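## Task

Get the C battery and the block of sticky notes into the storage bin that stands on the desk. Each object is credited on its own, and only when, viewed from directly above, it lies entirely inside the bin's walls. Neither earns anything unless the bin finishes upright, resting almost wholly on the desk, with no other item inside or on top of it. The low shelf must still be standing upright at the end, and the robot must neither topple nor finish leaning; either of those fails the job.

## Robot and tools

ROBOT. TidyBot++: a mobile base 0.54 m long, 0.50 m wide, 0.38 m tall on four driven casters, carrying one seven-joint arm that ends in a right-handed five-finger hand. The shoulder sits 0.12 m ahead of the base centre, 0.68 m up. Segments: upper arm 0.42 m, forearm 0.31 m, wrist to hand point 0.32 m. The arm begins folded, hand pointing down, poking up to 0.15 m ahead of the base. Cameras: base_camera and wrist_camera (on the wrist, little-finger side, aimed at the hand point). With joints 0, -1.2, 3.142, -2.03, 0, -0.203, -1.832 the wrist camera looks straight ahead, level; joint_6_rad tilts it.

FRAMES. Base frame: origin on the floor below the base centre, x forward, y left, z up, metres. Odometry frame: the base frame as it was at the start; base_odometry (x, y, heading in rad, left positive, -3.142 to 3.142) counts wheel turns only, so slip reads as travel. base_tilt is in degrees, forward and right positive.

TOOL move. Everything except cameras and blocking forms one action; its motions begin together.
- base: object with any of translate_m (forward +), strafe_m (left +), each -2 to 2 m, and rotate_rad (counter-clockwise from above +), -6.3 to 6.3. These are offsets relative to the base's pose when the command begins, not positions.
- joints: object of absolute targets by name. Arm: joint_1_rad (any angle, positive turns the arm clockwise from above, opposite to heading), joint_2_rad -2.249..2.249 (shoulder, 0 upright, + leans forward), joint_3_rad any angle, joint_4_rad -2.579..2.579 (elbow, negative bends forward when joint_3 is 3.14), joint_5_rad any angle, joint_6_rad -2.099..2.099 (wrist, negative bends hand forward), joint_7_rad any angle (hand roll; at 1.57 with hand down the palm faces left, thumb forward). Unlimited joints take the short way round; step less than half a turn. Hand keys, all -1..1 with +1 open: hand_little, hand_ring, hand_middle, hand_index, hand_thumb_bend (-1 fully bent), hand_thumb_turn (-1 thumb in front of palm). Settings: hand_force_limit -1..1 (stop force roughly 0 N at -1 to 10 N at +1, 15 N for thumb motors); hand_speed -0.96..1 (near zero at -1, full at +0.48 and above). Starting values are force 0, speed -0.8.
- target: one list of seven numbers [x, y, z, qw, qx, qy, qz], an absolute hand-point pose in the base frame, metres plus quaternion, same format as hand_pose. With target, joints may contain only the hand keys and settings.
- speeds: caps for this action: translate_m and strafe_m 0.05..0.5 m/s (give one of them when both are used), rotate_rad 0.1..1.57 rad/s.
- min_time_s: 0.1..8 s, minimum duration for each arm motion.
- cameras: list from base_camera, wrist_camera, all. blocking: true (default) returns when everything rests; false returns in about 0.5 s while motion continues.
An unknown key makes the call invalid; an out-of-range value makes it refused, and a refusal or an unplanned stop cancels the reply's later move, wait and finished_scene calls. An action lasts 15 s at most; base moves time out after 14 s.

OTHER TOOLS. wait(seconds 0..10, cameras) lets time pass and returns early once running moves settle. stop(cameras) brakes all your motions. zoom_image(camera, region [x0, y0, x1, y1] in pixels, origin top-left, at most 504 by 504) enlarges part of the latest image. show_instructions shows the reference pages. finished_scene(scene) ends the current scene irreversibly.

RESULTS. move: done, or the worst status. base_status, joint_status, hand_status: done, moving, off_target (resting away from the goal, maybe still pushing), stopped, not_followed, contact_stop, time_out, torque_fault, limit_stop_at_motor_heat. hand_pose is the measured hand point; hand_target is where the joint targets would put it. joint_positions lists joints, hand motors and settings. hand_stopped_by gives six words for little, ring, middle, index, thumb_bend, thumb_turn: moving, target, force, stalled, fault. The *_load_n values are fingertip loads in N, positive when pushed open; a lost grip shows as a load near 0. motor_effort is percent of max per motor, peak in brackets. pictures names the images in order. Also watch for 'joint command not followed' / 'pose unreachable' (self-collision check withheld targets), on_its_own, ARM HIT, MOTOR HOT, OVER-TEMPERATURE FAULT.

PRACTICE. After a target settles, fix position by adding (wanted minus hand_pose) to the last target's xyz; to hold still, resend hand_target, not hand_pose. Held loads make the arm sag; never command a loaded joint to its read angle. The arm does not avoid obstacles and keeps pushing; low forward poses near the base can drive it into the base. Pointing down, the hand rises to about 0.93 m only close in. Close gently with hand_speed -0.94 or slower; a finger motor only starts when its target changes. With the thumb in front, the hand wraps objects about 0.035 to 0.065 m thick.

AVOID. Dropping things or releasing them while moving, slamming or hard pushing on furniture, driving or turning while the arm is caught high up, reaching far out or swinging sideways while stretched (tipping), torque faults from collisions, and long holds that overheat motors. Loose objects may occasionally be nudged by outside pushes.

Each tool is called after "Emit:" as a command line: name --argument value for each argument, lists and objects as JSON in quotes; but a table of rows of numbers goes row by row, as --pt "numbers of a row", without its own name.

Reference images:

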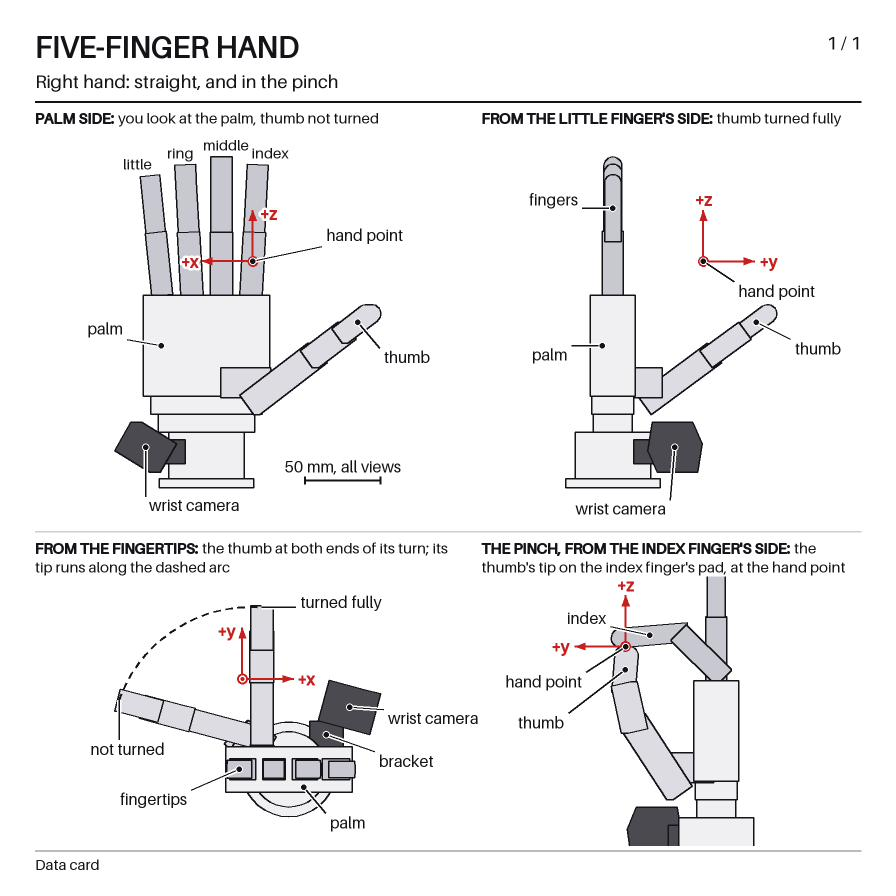

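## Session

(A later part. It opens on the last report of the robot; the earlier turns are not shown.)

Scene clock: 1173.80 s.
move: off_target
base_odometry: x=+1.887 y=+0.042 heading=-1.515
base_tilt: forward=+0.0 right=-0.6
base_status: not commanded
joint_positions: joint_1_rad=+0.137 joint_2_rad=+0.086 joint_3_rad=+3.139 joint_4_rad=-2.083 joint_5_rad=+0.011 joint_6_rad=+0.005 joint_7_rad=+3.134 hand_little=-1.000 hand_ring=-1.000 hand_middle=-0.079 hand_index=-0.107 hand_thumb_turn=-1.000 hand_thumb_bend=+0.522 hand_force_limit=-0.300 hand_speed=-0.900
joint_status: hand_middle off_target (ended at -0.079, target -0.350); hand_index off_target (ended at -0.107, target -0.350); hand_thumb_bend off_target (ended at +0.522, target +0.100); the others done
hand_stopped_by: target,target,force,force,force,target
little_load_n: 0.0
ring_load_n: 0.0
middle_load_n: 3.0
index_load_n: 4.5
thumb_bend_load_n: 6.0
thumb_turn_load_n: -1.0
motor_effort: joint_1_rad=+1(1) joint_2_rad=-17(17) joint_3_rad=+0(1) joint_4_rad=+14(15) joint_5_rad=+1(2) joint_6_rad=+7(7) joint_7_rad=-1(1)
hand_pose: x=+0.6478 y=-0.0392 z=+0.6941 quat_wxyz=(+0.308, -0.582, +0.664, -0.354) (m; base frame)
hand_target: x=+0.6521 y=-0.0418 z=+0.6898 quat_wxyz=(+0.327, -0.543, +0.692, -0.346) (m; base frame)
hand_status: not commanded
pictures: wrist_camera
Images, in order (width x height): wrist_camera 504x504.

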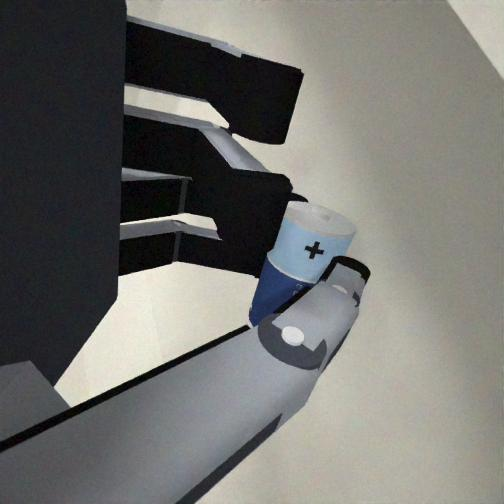

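Emit:
move --joints '{"joint_2_rad": 0.01, "joint_4_rad": -1.53, "joint_6_rad": -0.75}' --min_time_s 4 --cameras '["wrist_camera"]'

Scene clock: 1193.17 s.
move: done
base_odometry: x=+1.887 y=+0.042 heading=-1.515
base_tilt: forward=+0.0 right=-0.6
base_status: not commanded
joint_positions: joint_1_rad=+0.137 joint_2_rad=+0.035 joint_3_rad=+3.139 joint_4_rad=-1.548 joint_5_rad=+0.011 joint_6_rad=-0.700 joint_7_rad=+3.134 hand_little=-1.000 hand_ring=-1.000 hand_middle=-0.079 hand_index=-0.107 hand_thumb_turn=-1.000 hand_thumb_bend=+0.522 hand_force_limit=-0.300 hand_speed=-0.900
joint_status: all done
hand_stopped_by: target,target,force,force,force,target
little_load_n: 0.0
ring_load_n: 0.0
middle_load_n: 3.0
index_load_n: 4.5
thumb_bend_load_n: 6.0
thumb_turn_load_n: -1.0
motor_effort: joint_1_rad=+1(1) joint_2_rad=-18(19) joint_3_rad=+0(1) joint_4_rad=+17(18) joint_5_rad=+0(1) joint_6_rad=+6(8) joint_7_rad=-1(1)
hand_pose: x=+0.6518 y=-0.0419 z=+0.8422 quat_wxyz=(+0.271, -0.598, +0.685, -0.316) (m; base frame)
hand_target: x=+0.6419 y=-0.0402 z=+0.8571 quat_wxyz=(+0.284, -0.562, +0.716, -0.300) (m; base frame)
hand_status: not commanded
pictures: wrist_camera
Images, in order (width x height): wrist_camera 504x504.

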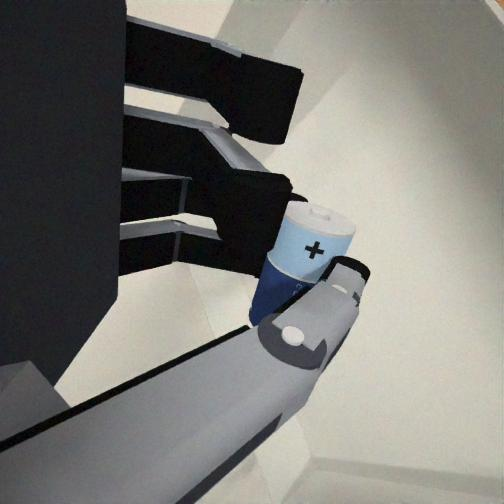

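Emit:
move --joints '{"joint_1_rad": -0.02, "joint_2_rad": -1.1, "joint_4_rad": -2.03, "joint_6_rad": -0.3}' --min_time_s 3 --cameras '["wrist_camera"]'

Emit:
move --base '{"strafe_m": -1.3}' --cameras '[]'

Emit:
move --base '{"rotate_rad": -0.914}' --cameras '[]'

Emit:
move --base '{"translate_m": 1.425, "strafe_m": -0.263}' --cameras '["all"]'

Scene clock: 1280.80 s.
move: done
base_odometry: x=+1.887 y=+0.042 heading=-1.515
base_tilt: forward=+0.0 right=-0.6
base_status: not commanded
joint_positions: joint_1_rad=-0.002 joint_2_rad=-1.093 joint_3_rad=+3.139 joint_4_rad=-2.006 joint_5_rad=+0.011 joint_6_rad=-0.365 joint_7_rad=+3.134 hand_little=-1.000 hand_ring=-1.000 hand_middle=-0.079 hand_index=-0.107 hand_thumb_turn=-1.000 hand_thumb_bend=+0.522 hand_force_limit=-0.300 hand_speed=-0.900
joint_status: all done
hand_stopped_by: target,target,force,force,force,target
little_load_n: 0.0
ring_load_n: 0.0
middle_load_n: 3.0
index_load_n: 4.0
thumb_bend_load_n: 6.5
thumb_turn_load_n: -1.0
motor_effort: joint_1_rad=+1(2) joint_2_rad=+13(21) joint_3_rad=+1(2) joint_4_rad=+15(18) joint_5_rad=+0(1) joint_6_rad=+8(10) joint_7_rad=-1(1)
hand_pose: x=+0.3198 y=+0.0325 z=+1.1028 quat_wxyz=(+0.566, -0.423, +0.421, -0.569) (m; base frame)
hand_target: x=+0.3179 y=+0.0413 z=+1.1144 quat_wxyz=(+0.609, -0.393, +0.422, -0.544) (m; base frame)
hand_status: not commanded
pictures: wrist_camera
Images, in order (width x height): wrist_camera 504x504.

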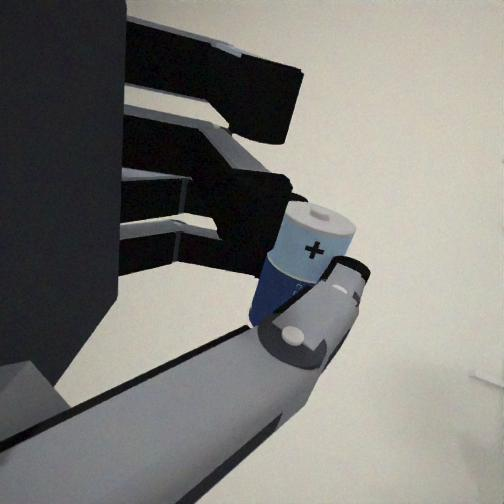

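Scene clock: 1284.80 s.
move: done
base_odometry: x=+0.589 y=-0.031 heading=-1.515
base_tilt: forward=+0.0 right=-0.6
base_status: done
joint_positions: joint_1_rad=-0.009 joint_2_rad=-1.094 joint_3_rad=+3.139 joint_4_rad=-2.008 joint_5_rad=+0.011 joint_6_rad=-0.362 joint_7_rad=+3.134 hand_little=-1.000 hand_ring=-1.000 hand_middle=-0.079 hand_index=-0.107 hand_thumb_turn=-1.000 hand_thumb_bend=+0.522 hand_force_limit=-0.300 hand_speed=-0.900
joint_status: not commanded
hand_stopped_by: target,target,force,force,force,target
little_load_n: 0.0
ring_load_n: 0.0
middle_load_n: 3.0
index_load_n: 4.5
thumb_bend_load_n: 6.5
thumb_turn_load_n: -1.0
motor_effort: joint_1_rad=+1(2) joint_2_rad=+13(15) joint_3_rad=+1(3) joint_4_rad=+15(16) joint_5_rad=+0(1) joint_6_rad=+8(9) joint_7_rad=-1(1)
hand_pose: x=+0.3196 y=+0.0338 z=+1.1026 quat_wxyz=(+0.569, -0.424, +0.419, -0.567) (m; base frame)
hand_target: x=+0.3179 y=+0.0413 z=+1.1144 quat_wxyz=(+0.609, -0.393, +0.422, -0.544) (m; base frame)
hand_status: not commanded
pictures: none
No camera images: "cameras" was empty.

Scene clock: 1286.63 s.
move: done
base_odometry: x=+0.589 y=-0.031 heading=-2.428
base_tilt: forward=+0.0 right=-0.6
base_status: done
joint_positions: joint_1_rad=-0.009 joint_2_rad=-1.094 joint_3_rad=+3.139 joint_4_rad=-2.009 joint_5_rad=+0.011 joint_6_rad=-0.362 joint_7_rad=+3.134 hand_little=-1.000 hand_ring=-1.000 hand_middle=-0.079 hand_index=-0.107 hand_thumb_turn=-1.000 hand_thumb_bend=+0.522 hand_force_limit=-0.300 hand_speed=-0.900
joint_status: not commanded
hand_stopped_by: target,target,force,force,force,target
little_load_n: 0.0
ring_load_n: 0.0
middle_load_n: 3.0
index_load_n: 4.0
thumb_bend_load_n: 6.5
thumb_turn_load_n: -1.0
motor_effort: joint_1_rad=+0(2) joint_2_rad=+13(16) joint_3_rad=+1(2) joint_4_rad=+16(16) joint_5_rad=+1(2) joint_6_rad=+8(9) joint_7_rad=-1(1)
hand_pose: x=+0.3195 y=+0.0339 z=+1.1026 quat_wxyz=(+0.569, -0.424, +0.419, -0.567) (m; base frame)
hand_target: x=+0.3179 y=+0.0413 z=+1.1144 quat_wxyz=(+0.609, -0.393, +0.422, -0.544) (m; base frame)
hand_status: not commanded
pictures: none
No camera images: "cameras" was empty.

Scene clock: 1290.50 s.
move: done
base_odometry: x=-0.660 y=-0.765 heading=-2.429
base_tilt: forward=+0.0 right=-0.6
base_status: done
joint_positions: joint_1_rad=-0.009 joint_2_rad=-1.098 joint_3_rad=+3.139 joint_4_rad=-2.011 joint_5_rad=+0.011 joint_6_rad=-0.360 joint_7_rad=+3.134 hand_little=-1.000 hand_ring=-1.000 hand_middle=-0.079 hand_index=-0.107 hand_thumb_turn=-1.000 hand_thumb_bend=+0.522 hand_force_limit=-0.300 hand_speed=-0.900
joint_status: not commanded
hand_stopped_by: target,target,force,force,force,target
little_load_n: 0.0
ring_load_n: 0.0
middle_load_n: 2.5
index_load_n: 4.5
thumb_bend_load_n: 6.5
thumb_turn_load_n: -1.0
motor_effort: joint_1_rad=+0(1) joint_2_rad=+13(17) joint_3_rad=+1(2) joint_4_rad=+15(17) joint_5_rad=+1(2) joint_6_rad=+9(9) joint_7_rad=-1(1)
hand_pose: x=+0.3188 y=+0.0339 z=+1.1021 quat_wxyz=(+0.569, -0.423, +0.418, -0.568) (m; base frame)
hand_target: x=+0.3179 y=+0.0413 z=+1.1144 quat_wxyz=(+0.609, -0.393, +0.422, -0.544) (m; base frame)
hand_status: not commanded
pictures: base_camera, wrist_camera
Images, in order (width x height): base_camera 644x364, wrist_camera 504x504.

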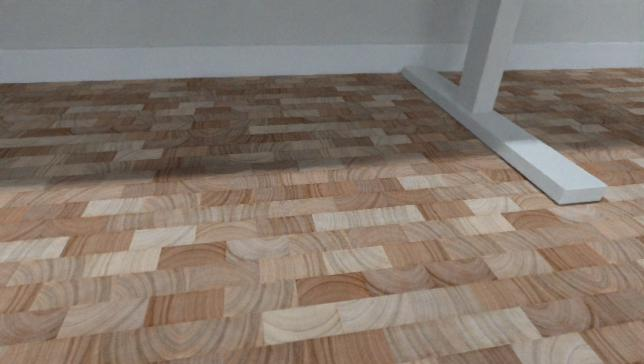

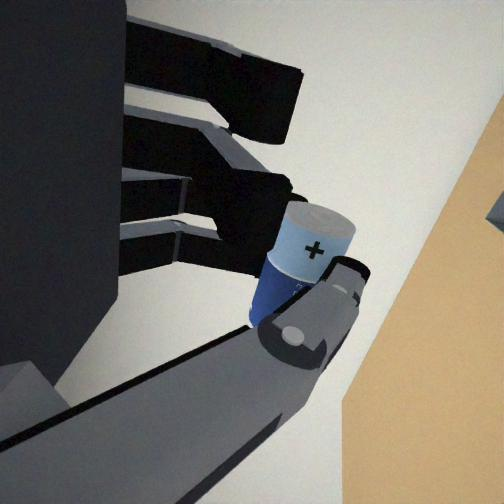

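Emit:
move --joints '{"joint_2_rad": 0.11, "joint_4_rad": -1.29, "joint_6_rad": -0.925, "joint_7_rad": 3.52, "hand_speed": 0.2, "hand_ring": 1, "hand_little": 1}' --min_time_s 3.5 --cameras '["wrist_camera"]'

Emit:
zoom_image --camera "wrist_camera" --region '[240, 0, 504, 250]'

Scene clock: 1303.33 s.
move: done
base_odometry: x=-0.660 y=-0.765 heading=-2.429
base_tilt: forward=+0.0 right=-0.6
base_status: not commanded
joint_positions: joint_1_rad=-0.009 joint_2_rad=+0.111 joint_3_rad=+3.139 joint_4_rad=-1.310 joint_5_rad=+0.011 joint_6_rad=-0.874 joint_7_rad=+3.435 hand_little=+1.000 hand_ring=+1.000 hand_middle=-0.079 hand_index=-0.107 hand_thumb_turn=-1.000 hand_thumb_bend=+0.522 hand_force_limit=-0.300 hand_speed=+0.200
joint_status: all done
hand_stopped_by: target,target,force,force,force,target
little_load_n: 0.0
ring_load_n: 0.0
middle_load_n: 3.0
index_load_n: 5.0
thumb_bend_load_n: 6.5
thumb_turn_load_n: -1.0
motor_effort: joint_1_rad=+1(1) joint_2_rad=-20(23) joint_3_rad=+0(1) joint_4_rad=+17(18) joint_5_rad=+0(1) joint_6_rad=+6(10) joint_7_rad=-1(2)
hand_pose: x=+0.6733 y=+0.0168 z=+0.8837 quat_wxyz=(+0.243, -0.736, +0.538, -0.331) (m; base frame)
hand_target: x=+0.6634 y=+0.0184 z=+0.8839 quat_wxyz=(+0.226, -0.764, +0.508, -0.326) (m; base frame)
hand_status: not commanded
pictures: wrist_camera
Images, in order (width x height): wrist_camera 504x504.

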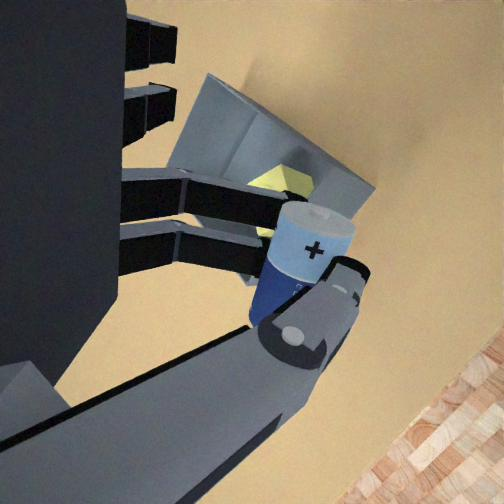

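Scaled by 1.909 from the camera's 504x504 image, which has a finer 720x720 frame.

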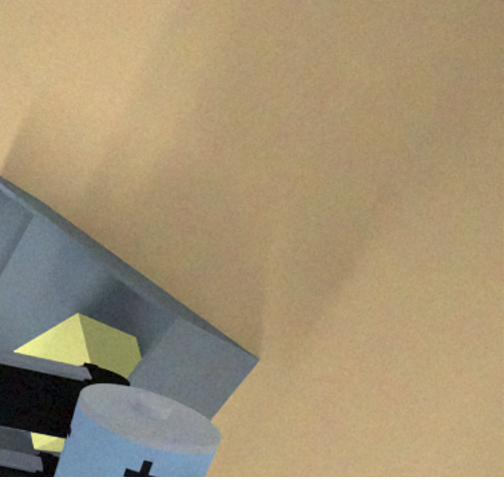

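Emit:
move --joints '{"joint_7_rad": 3.05}' --min_time_s 1 --cameras '["wrist_camera"]'

Emit:
zoom_image --camera "wrist_camera" --region '[220, 0, 504, 250]'

Scene clock: 1373.90 s.
move: done
base_odometry: x=-0.660 y=-0.765 heading=-2.429
base_tilt: forward=+0.0 right=-0.6
base_status: not commanded
joint_positions: joint_1_rad=-0.009 joint_2_rad=+0.111 joint_3_rad=+3.139 joint_4_rad=-1.310 joint_5_rad=+0.011 joint_6_rad=-0.875 joint_7_rad=+3.133 hand_little=+1.000 hand_ring=+1.000 hand_middle=-0.079 hand_index=-0.107 hand_thumb_turn=-1.000 hand_thumb_bend=+0.522 hand_force_limit=-0.300 hand_speed=+0.200
joint_status: all done
hand_stopped_by: target,target,force,force,force,target
little_load_n: 0.0
ring_load_n: 0.0
middle_load_n: 3.5
index_load_n: 5.0
thumb_bend_load_n: 6.0
thumb_turn_load_n: -1.0
motor_effort: joint_1_rad=+1(1) joint_2_rad=-20(20) joint_3_rad=+0(1) joint_4_rad=+17(18) joint_5_rad=+1(2) joint_6_rad=+6(7) joint_7_rad=-1(2)
hand_pose: x=+0.6771 y=+0.0361 z=+0.8882 quat_wxyz=(+0.290, -0.647, +0.643, -0.291) (m; base frame)
hand_target: x=+0.6698 y=+0.0483 z=+0.8913 quat_wxyz=(+0.296, -0.625, +0.672, -0.265) (m; base frame)
hand_status: not commanded
pictures: wrist_camera
Images, in order (width x height): wrist_camera 504x504.

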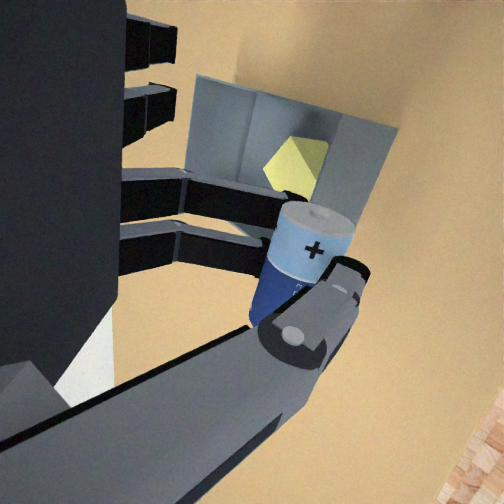

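Scaled by 1.775 from the camera's 504x504 image, which has a finer 720x720 frame.

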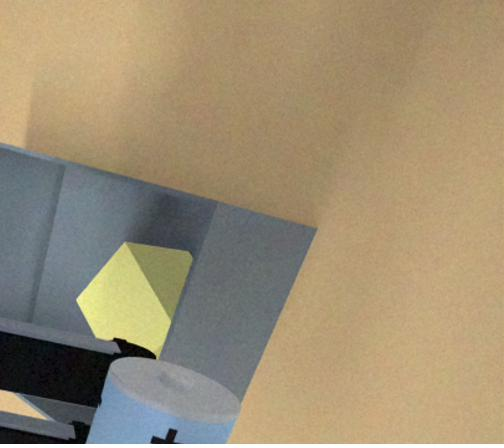

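Emit:
move --base '{"translate_m": 0.12, "strafe_m": -0.003}' --cameras '[]'

Emit:
move --joints '{"joint_2_rad": 0.172, "joint_4_rad": -1.505, "joint_6_rad": -0.585}' --min_time_s 3 --cameras '["wrist_camera"]'

Scene clock: 1447.97 s.
move: done
base_odometry: x=-0.753 y=-0.841 heading=-2.430
base_tilt: forward=+0.0 right=-0.6
base_status: done
joint_positions: joint_1_rad=-0.009 joint_2_rad=+0.122 joint_3_rad=+3.139 joint_4_rad=-1.307 joint_5_rad=+0.011 joint_6_rad=-0.879 joint_7_rad=+3.133 hand_little=+1.000 hand_ring=+1.000 hand_middle=-0.079 hand_index=-0.107 hand_thumb_turn=-1.000 hand_thumb_bend=+0.522 hand_force_limit=-0.300 hand_speed=+0.200
joint_status: not commanded
hand_stopped_by: target,target,force,force,force,target
little_load_n: 0.0
ring_load_n: 0.0
middle_load_n: 3.0
index_load_n: 4.5
thumb_bend_load_n: 6.0
thumb_turn_load_n: -1.0
motor_effort: joint_1_rad=+1(2) joint_2_rad=-20(24) joint_3_rad=+0(1) joint_4_rad=+17(18) joint_5_rad=+1(2) joint_6_rad=+6(8) joint_7_rad=-1(1)
hand_pose: x=+0.6791 y=+0.0362 z=+0.8827 quat_wxyz=(+0.286, -0.649, +0.645, -0.287) (m; base frame)
hand_target: x=+0.6698 y=+0.0483 z=+0.8913 quat_wxyz=(+0.296, -0.625, +0.672, -0.265) (m; base frame)
hand_status: not commanded
pictures: none
No camera images: "cameras" was empty.

Scene clock: 1451.27 s.
move: done
base_odometry: x=-0.753 y=-0.841 heading=-2.430
base_tilt: forward=+0.0 right=-0.6
base_status: not commanded
joint_positions: joint_1_rad=-0.009 joint_2_rad=+0.160 joint_3_rad=+3.139 joint_4_rad=-1.481 joint_5_rad=+0.011 joint_6_rad=-0.645 joint_7_rad=+3.133 hand_little=+1.000 hand_ring=+1.000 hand_middle=-0.079 hand_index=-0.107 hand_thumb_turn=-1.000 hand_thumb_bend=+0.522 hand_force_limit=-0.300 hand_speed=+0.200
joint_status: all done
hand_stopped_by: target,target,force,force,force,target
little_load_n: 0.0
ring_load_n: 0.0
middle_load_n: 3.0
index_load_n: 5.0
thumb_bend_load_n: 6.0
thumb_turn_load_n: -1.0
motor_effort: joint_1_rad=+1(2) joint_2_rad=-22(22) joint_3_rad=+0(1) joint_4_rad=+17(18) joint_5_rad=+0(2) joint_6_rad=+7(7) joint_7_rad=-1(1)
hand_pose: x=+0.7031 y=+0.0370 z=+0.8183 quat_wxyz=(+0.293, -0.646, +0.641, -0.293) (m; base frame)
hand_target: x=+0.7145 y=+0.0492 z=+0.8137 quat_wxyz=(+0.317, -0.616, +0.662, -0.284) (m; base frame)
hand_status: not commanded
pictures: wrist_camera
Images, in order (width x height): wrist_camera 504x504.

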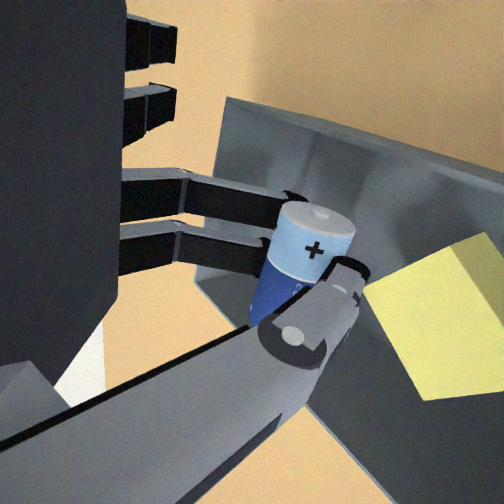

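Emit:
move --joints '{"joint_4_rad": -1.54, "joint_6_rad": -0.552}' --min_time_s 1.5 --cameras '["wrist_camera"]'

Scene clock: 1474.97 s.
move: done
base_odometry: x=-0.753 y=-0.841 heading=-2.430
base_tilt: forward=+0.0 right=-0.6
base_status: not commanded
joint_positions: joint_1_rad=-0.009 joint_2_rad=+0.160 joint_3_rad=+3.139 joint_4_rad=-1.515 joint_5_rad=+0.011 joint_6_rad=-0.612 joint_7_rad=+3.133 hand_little=+1.000 hand_ring=+1.000 hand_middle=-0.079 hand_index=-0.107 hand_thumb_turn=-1.000 hand_thumb_bend=+0.522 hand_force_limit=-0.300 hand_speed=+0.200
joint_status: all done
hand_stopped_by: target,target,force,force,force,target
little_load_n: 0.0
ring_load_n: 0.0
middle_load_n: 3.5
index_load_n: 5.0
thumb_bend_load_n: 6.0
thumb_turn_load_n: -1.0
motor_effort: joint_1_rad=+0(1) joint_2_rad=-22(22) joint_3_rad=+0(1) joint_4_rad=+17(18) joint_5_rad=+0(2) joint_6_rad=+6(7) joint_7_rad=-1(2)
hand_pose: x=+0.7020 y=+0.0371 z=+0.8075 quat_wxyz=(+0.293, -0.646, +0.641, -0.293) (m; base frame)
hand_target: x=+0.7126 y=+0.0492 z=+0.8024 quat_wxyz=(+0.317, -0.617, +0.663, -0.283) (m; base frame)
hand_status: not commanded
pictures: wrist_camera
Images, in order (width x height): wrist_camera 504x504.

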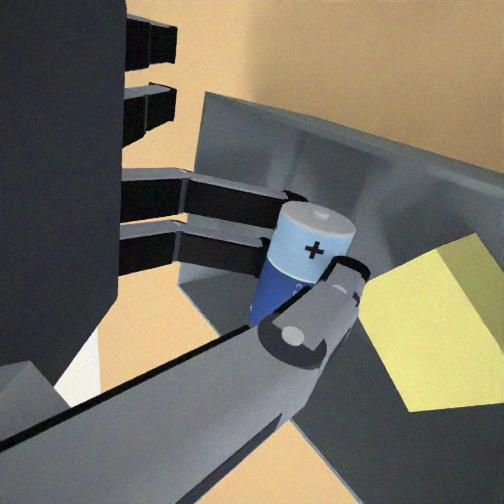

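Emit:
move --joints '{"hand_speed": -0.5, "hand_index": 0.08, "hand_middle": 0.1, "hand_thumb_bend": 0.72}' --cameras '["wrist_camera"]'

Scene clock: 1503.00 s.
move: done
base_odometry: x=-0.753 y=-0.841 heading=-2.430
base_tilt: forward=+0.0 right=-0.6
base_status: not commanded
joint_positions: joint_1_rad=-0.009 joint_2_rad=+0.160 joint_3_rad=+3.139 joint_4_rad=-1.515 joint_5_rad=+0.011 joint_6_rad=-0.608 joint_7_rad=+3.133 hand_little=+1.000 hand_ring=+1.000 hand_middle=+0.100 hand_index=+0.080 hand_thumb_turn=-1.000 hand_thumb_bend=+0.720 hand_force_limit=-0.300 hand_speed=-0.500
joint_status: all done
hand_stopped_by: target,target,target,target,target,target
little_load_n: 0.0
ring_load_n: 0.0
middle_load_n: 0.0
index_load_n: 0.0
thumb_bend_load_n: 0.0
thumb_turn_load_n: 0.0
motor_effort: joint_1_rad=+0(2) joint_2_rad=-21(22) joint_3_rad=-1(1) joint_4_rad=+17(17) joint_5_rad=+0(1) joint_6_rad=+6(7) joint_7_rad=-1(1)
hand_pose: x=+0.7030 y=+0.0371 z=+0.8083 quat_wxyz=(+0.294, -0.646, +0.640, -0.294) (m; base frame)
hand_target: x=+0.7126 y=+0.0492 z=+0.8024 quat_wxyz=(+0.317, -0.617, +0.663, -0.283) (m; base frame)
hand_status: not commanded
pictures: wrist_camera
Images, in order (width x height): wrist_camera 504x504.

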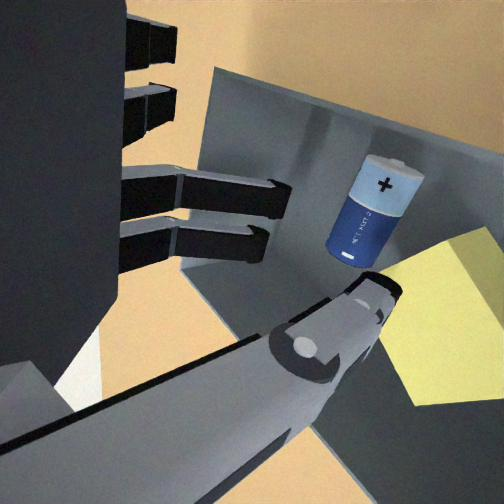

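Emit:
move --joints '{"joint_2_rad": 0.12, "joint_4_rad": -1.28, "joint_6_rad": -0.93}' --min_time_s 2.5 --cameras '[]'

Emit:
move --base '{"translate_m": -0.2}' --cameras '["wrist_camera"]'

Emit:
zoom_image --camera "wrist_camera" --region '[200, 0, 480, 240]'

Scene clock: 1514.70 s.
move: done
base_odometry: x=-0.753 y=-0.841 heading=-2.430
base_tilt: forward=+0.0 right=-0.6
base_status: not commanded
joint_positions: joint_1_rad=-0.009 joint_2_rad=+0.143 joint_3_rad=+3.139 joint_4_rad=-1.296 joint_5_rad=+0.011 joint_6_rad=-0.878 joint_7_rad=+3.133 hand_little=+1.000 hand_ring=+1.000 hand_middle=+0.100 hand_index=+0.080 hand_thumb_turn=-1.000 hand_thumb_bend=+0.720 hand_force_limit=-0.300 hand_speed=-0.500
joint_status: all done
hand_stopped_by: target,target,target,target,target,target
little_load_n: 0.0
ring_load_n: 0.0
middle_load_n: 0.0
index_load_n: 0.0
thumb_bend_load_n: -0.5
thumb_turn_load_n: 0.0
motor_effort: joint_1_rad=+0(1) joint_2_rad=-20(22) joint_3_rad=+0(1) joint_4_rad=+16(18) joint_5_rad=+1(2) joint_6_rad=+6(7) joint_7_rad=-1(1)
hand_pose: x=+0.6863 y=+0.0363 z=+0.8767 quat_wxyz=(+0.283, -0.650, +0.646, -0.284) (m; base frame)
hand_target: x=+0.6726 y=+0.0484 z=+0.8898 quat_wxyz=(+0.294, -0.626, +0.673, -0.263) (m; base frame)
hand_status: not commanded
pictures: none
No camera images: "cameras" was empty.

Scene clock: 1516.27 s.
move: done
base_odometry: x=-0.602 y=-0.710 heading=-2.430
base_tilt: forward=+0.0 right=-0.6
base_status: done
joint_positions: joint_1_rad=-0.011 joint_2_rad=+0.121 joint_3_rad=+3.139 joint_4_rad=-1.292 joint_5_rad=+0.011 joint_6_rad=-0.885 joint_7_rad=+3.133 hand_little=+1.000 hand_ring=+1.000 hand_middle=+0.100 hand_index=+0.080 hand_thumb_turn=-1.000 hand_thumb_bend=+0.720 hand_force_limit=-0.300 hand_speed=-0.500
joint_status: not commanded
hand_stopped_by: target,target,target,target,target,target
little_load_n: -0.5
ring_load_n: 0.0
middle_load_n: 0.0
index_load_n: 0.0
thumb_bend_load_n: 0.0
thumb_turn_load_n: 0.0
motor_effort: joint_1_rad=+1(3) joint_2_rad=-20(25) joint_3_rad=+0(2) joint_4_rad=+17(17) joint_5_rad=+1(2) joint_6_rad=+6(7) joint_7_rad=+0(1)
hand_pose: x=+0.6807 y=+0.0374 z=+0.8895 quat_wxyz=(+0.289, -0.648, +0.643, -0.290) (m; base frame)
hand_target: x=+0.6726 y=+0.0484 z=+0.8898 quat_wxyz=(+0.294, -0.626, +0.673, -0.263) (m; base frame)
hand_status: not commanded
pictures: wrist_camera
Images, in order (width x height): wrist_camera 504x504.

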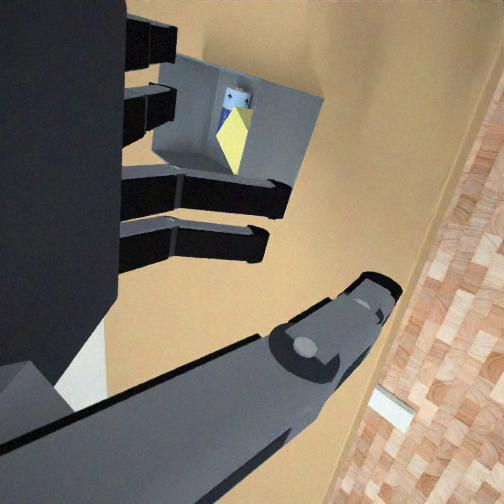

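Scaled by 1.800 from the camera's 504x504 image, which has a finer 720x720 frame.

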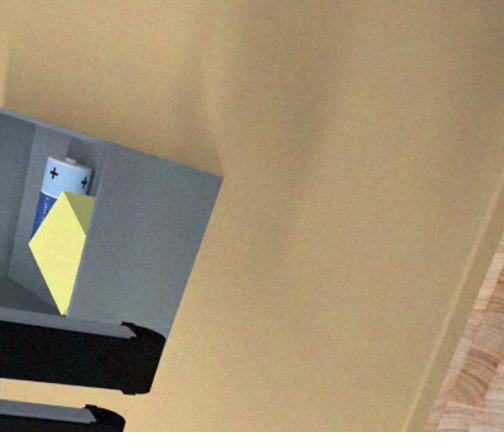

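Emit:
finished_scene --scene 2

The scene is finished: the task was done.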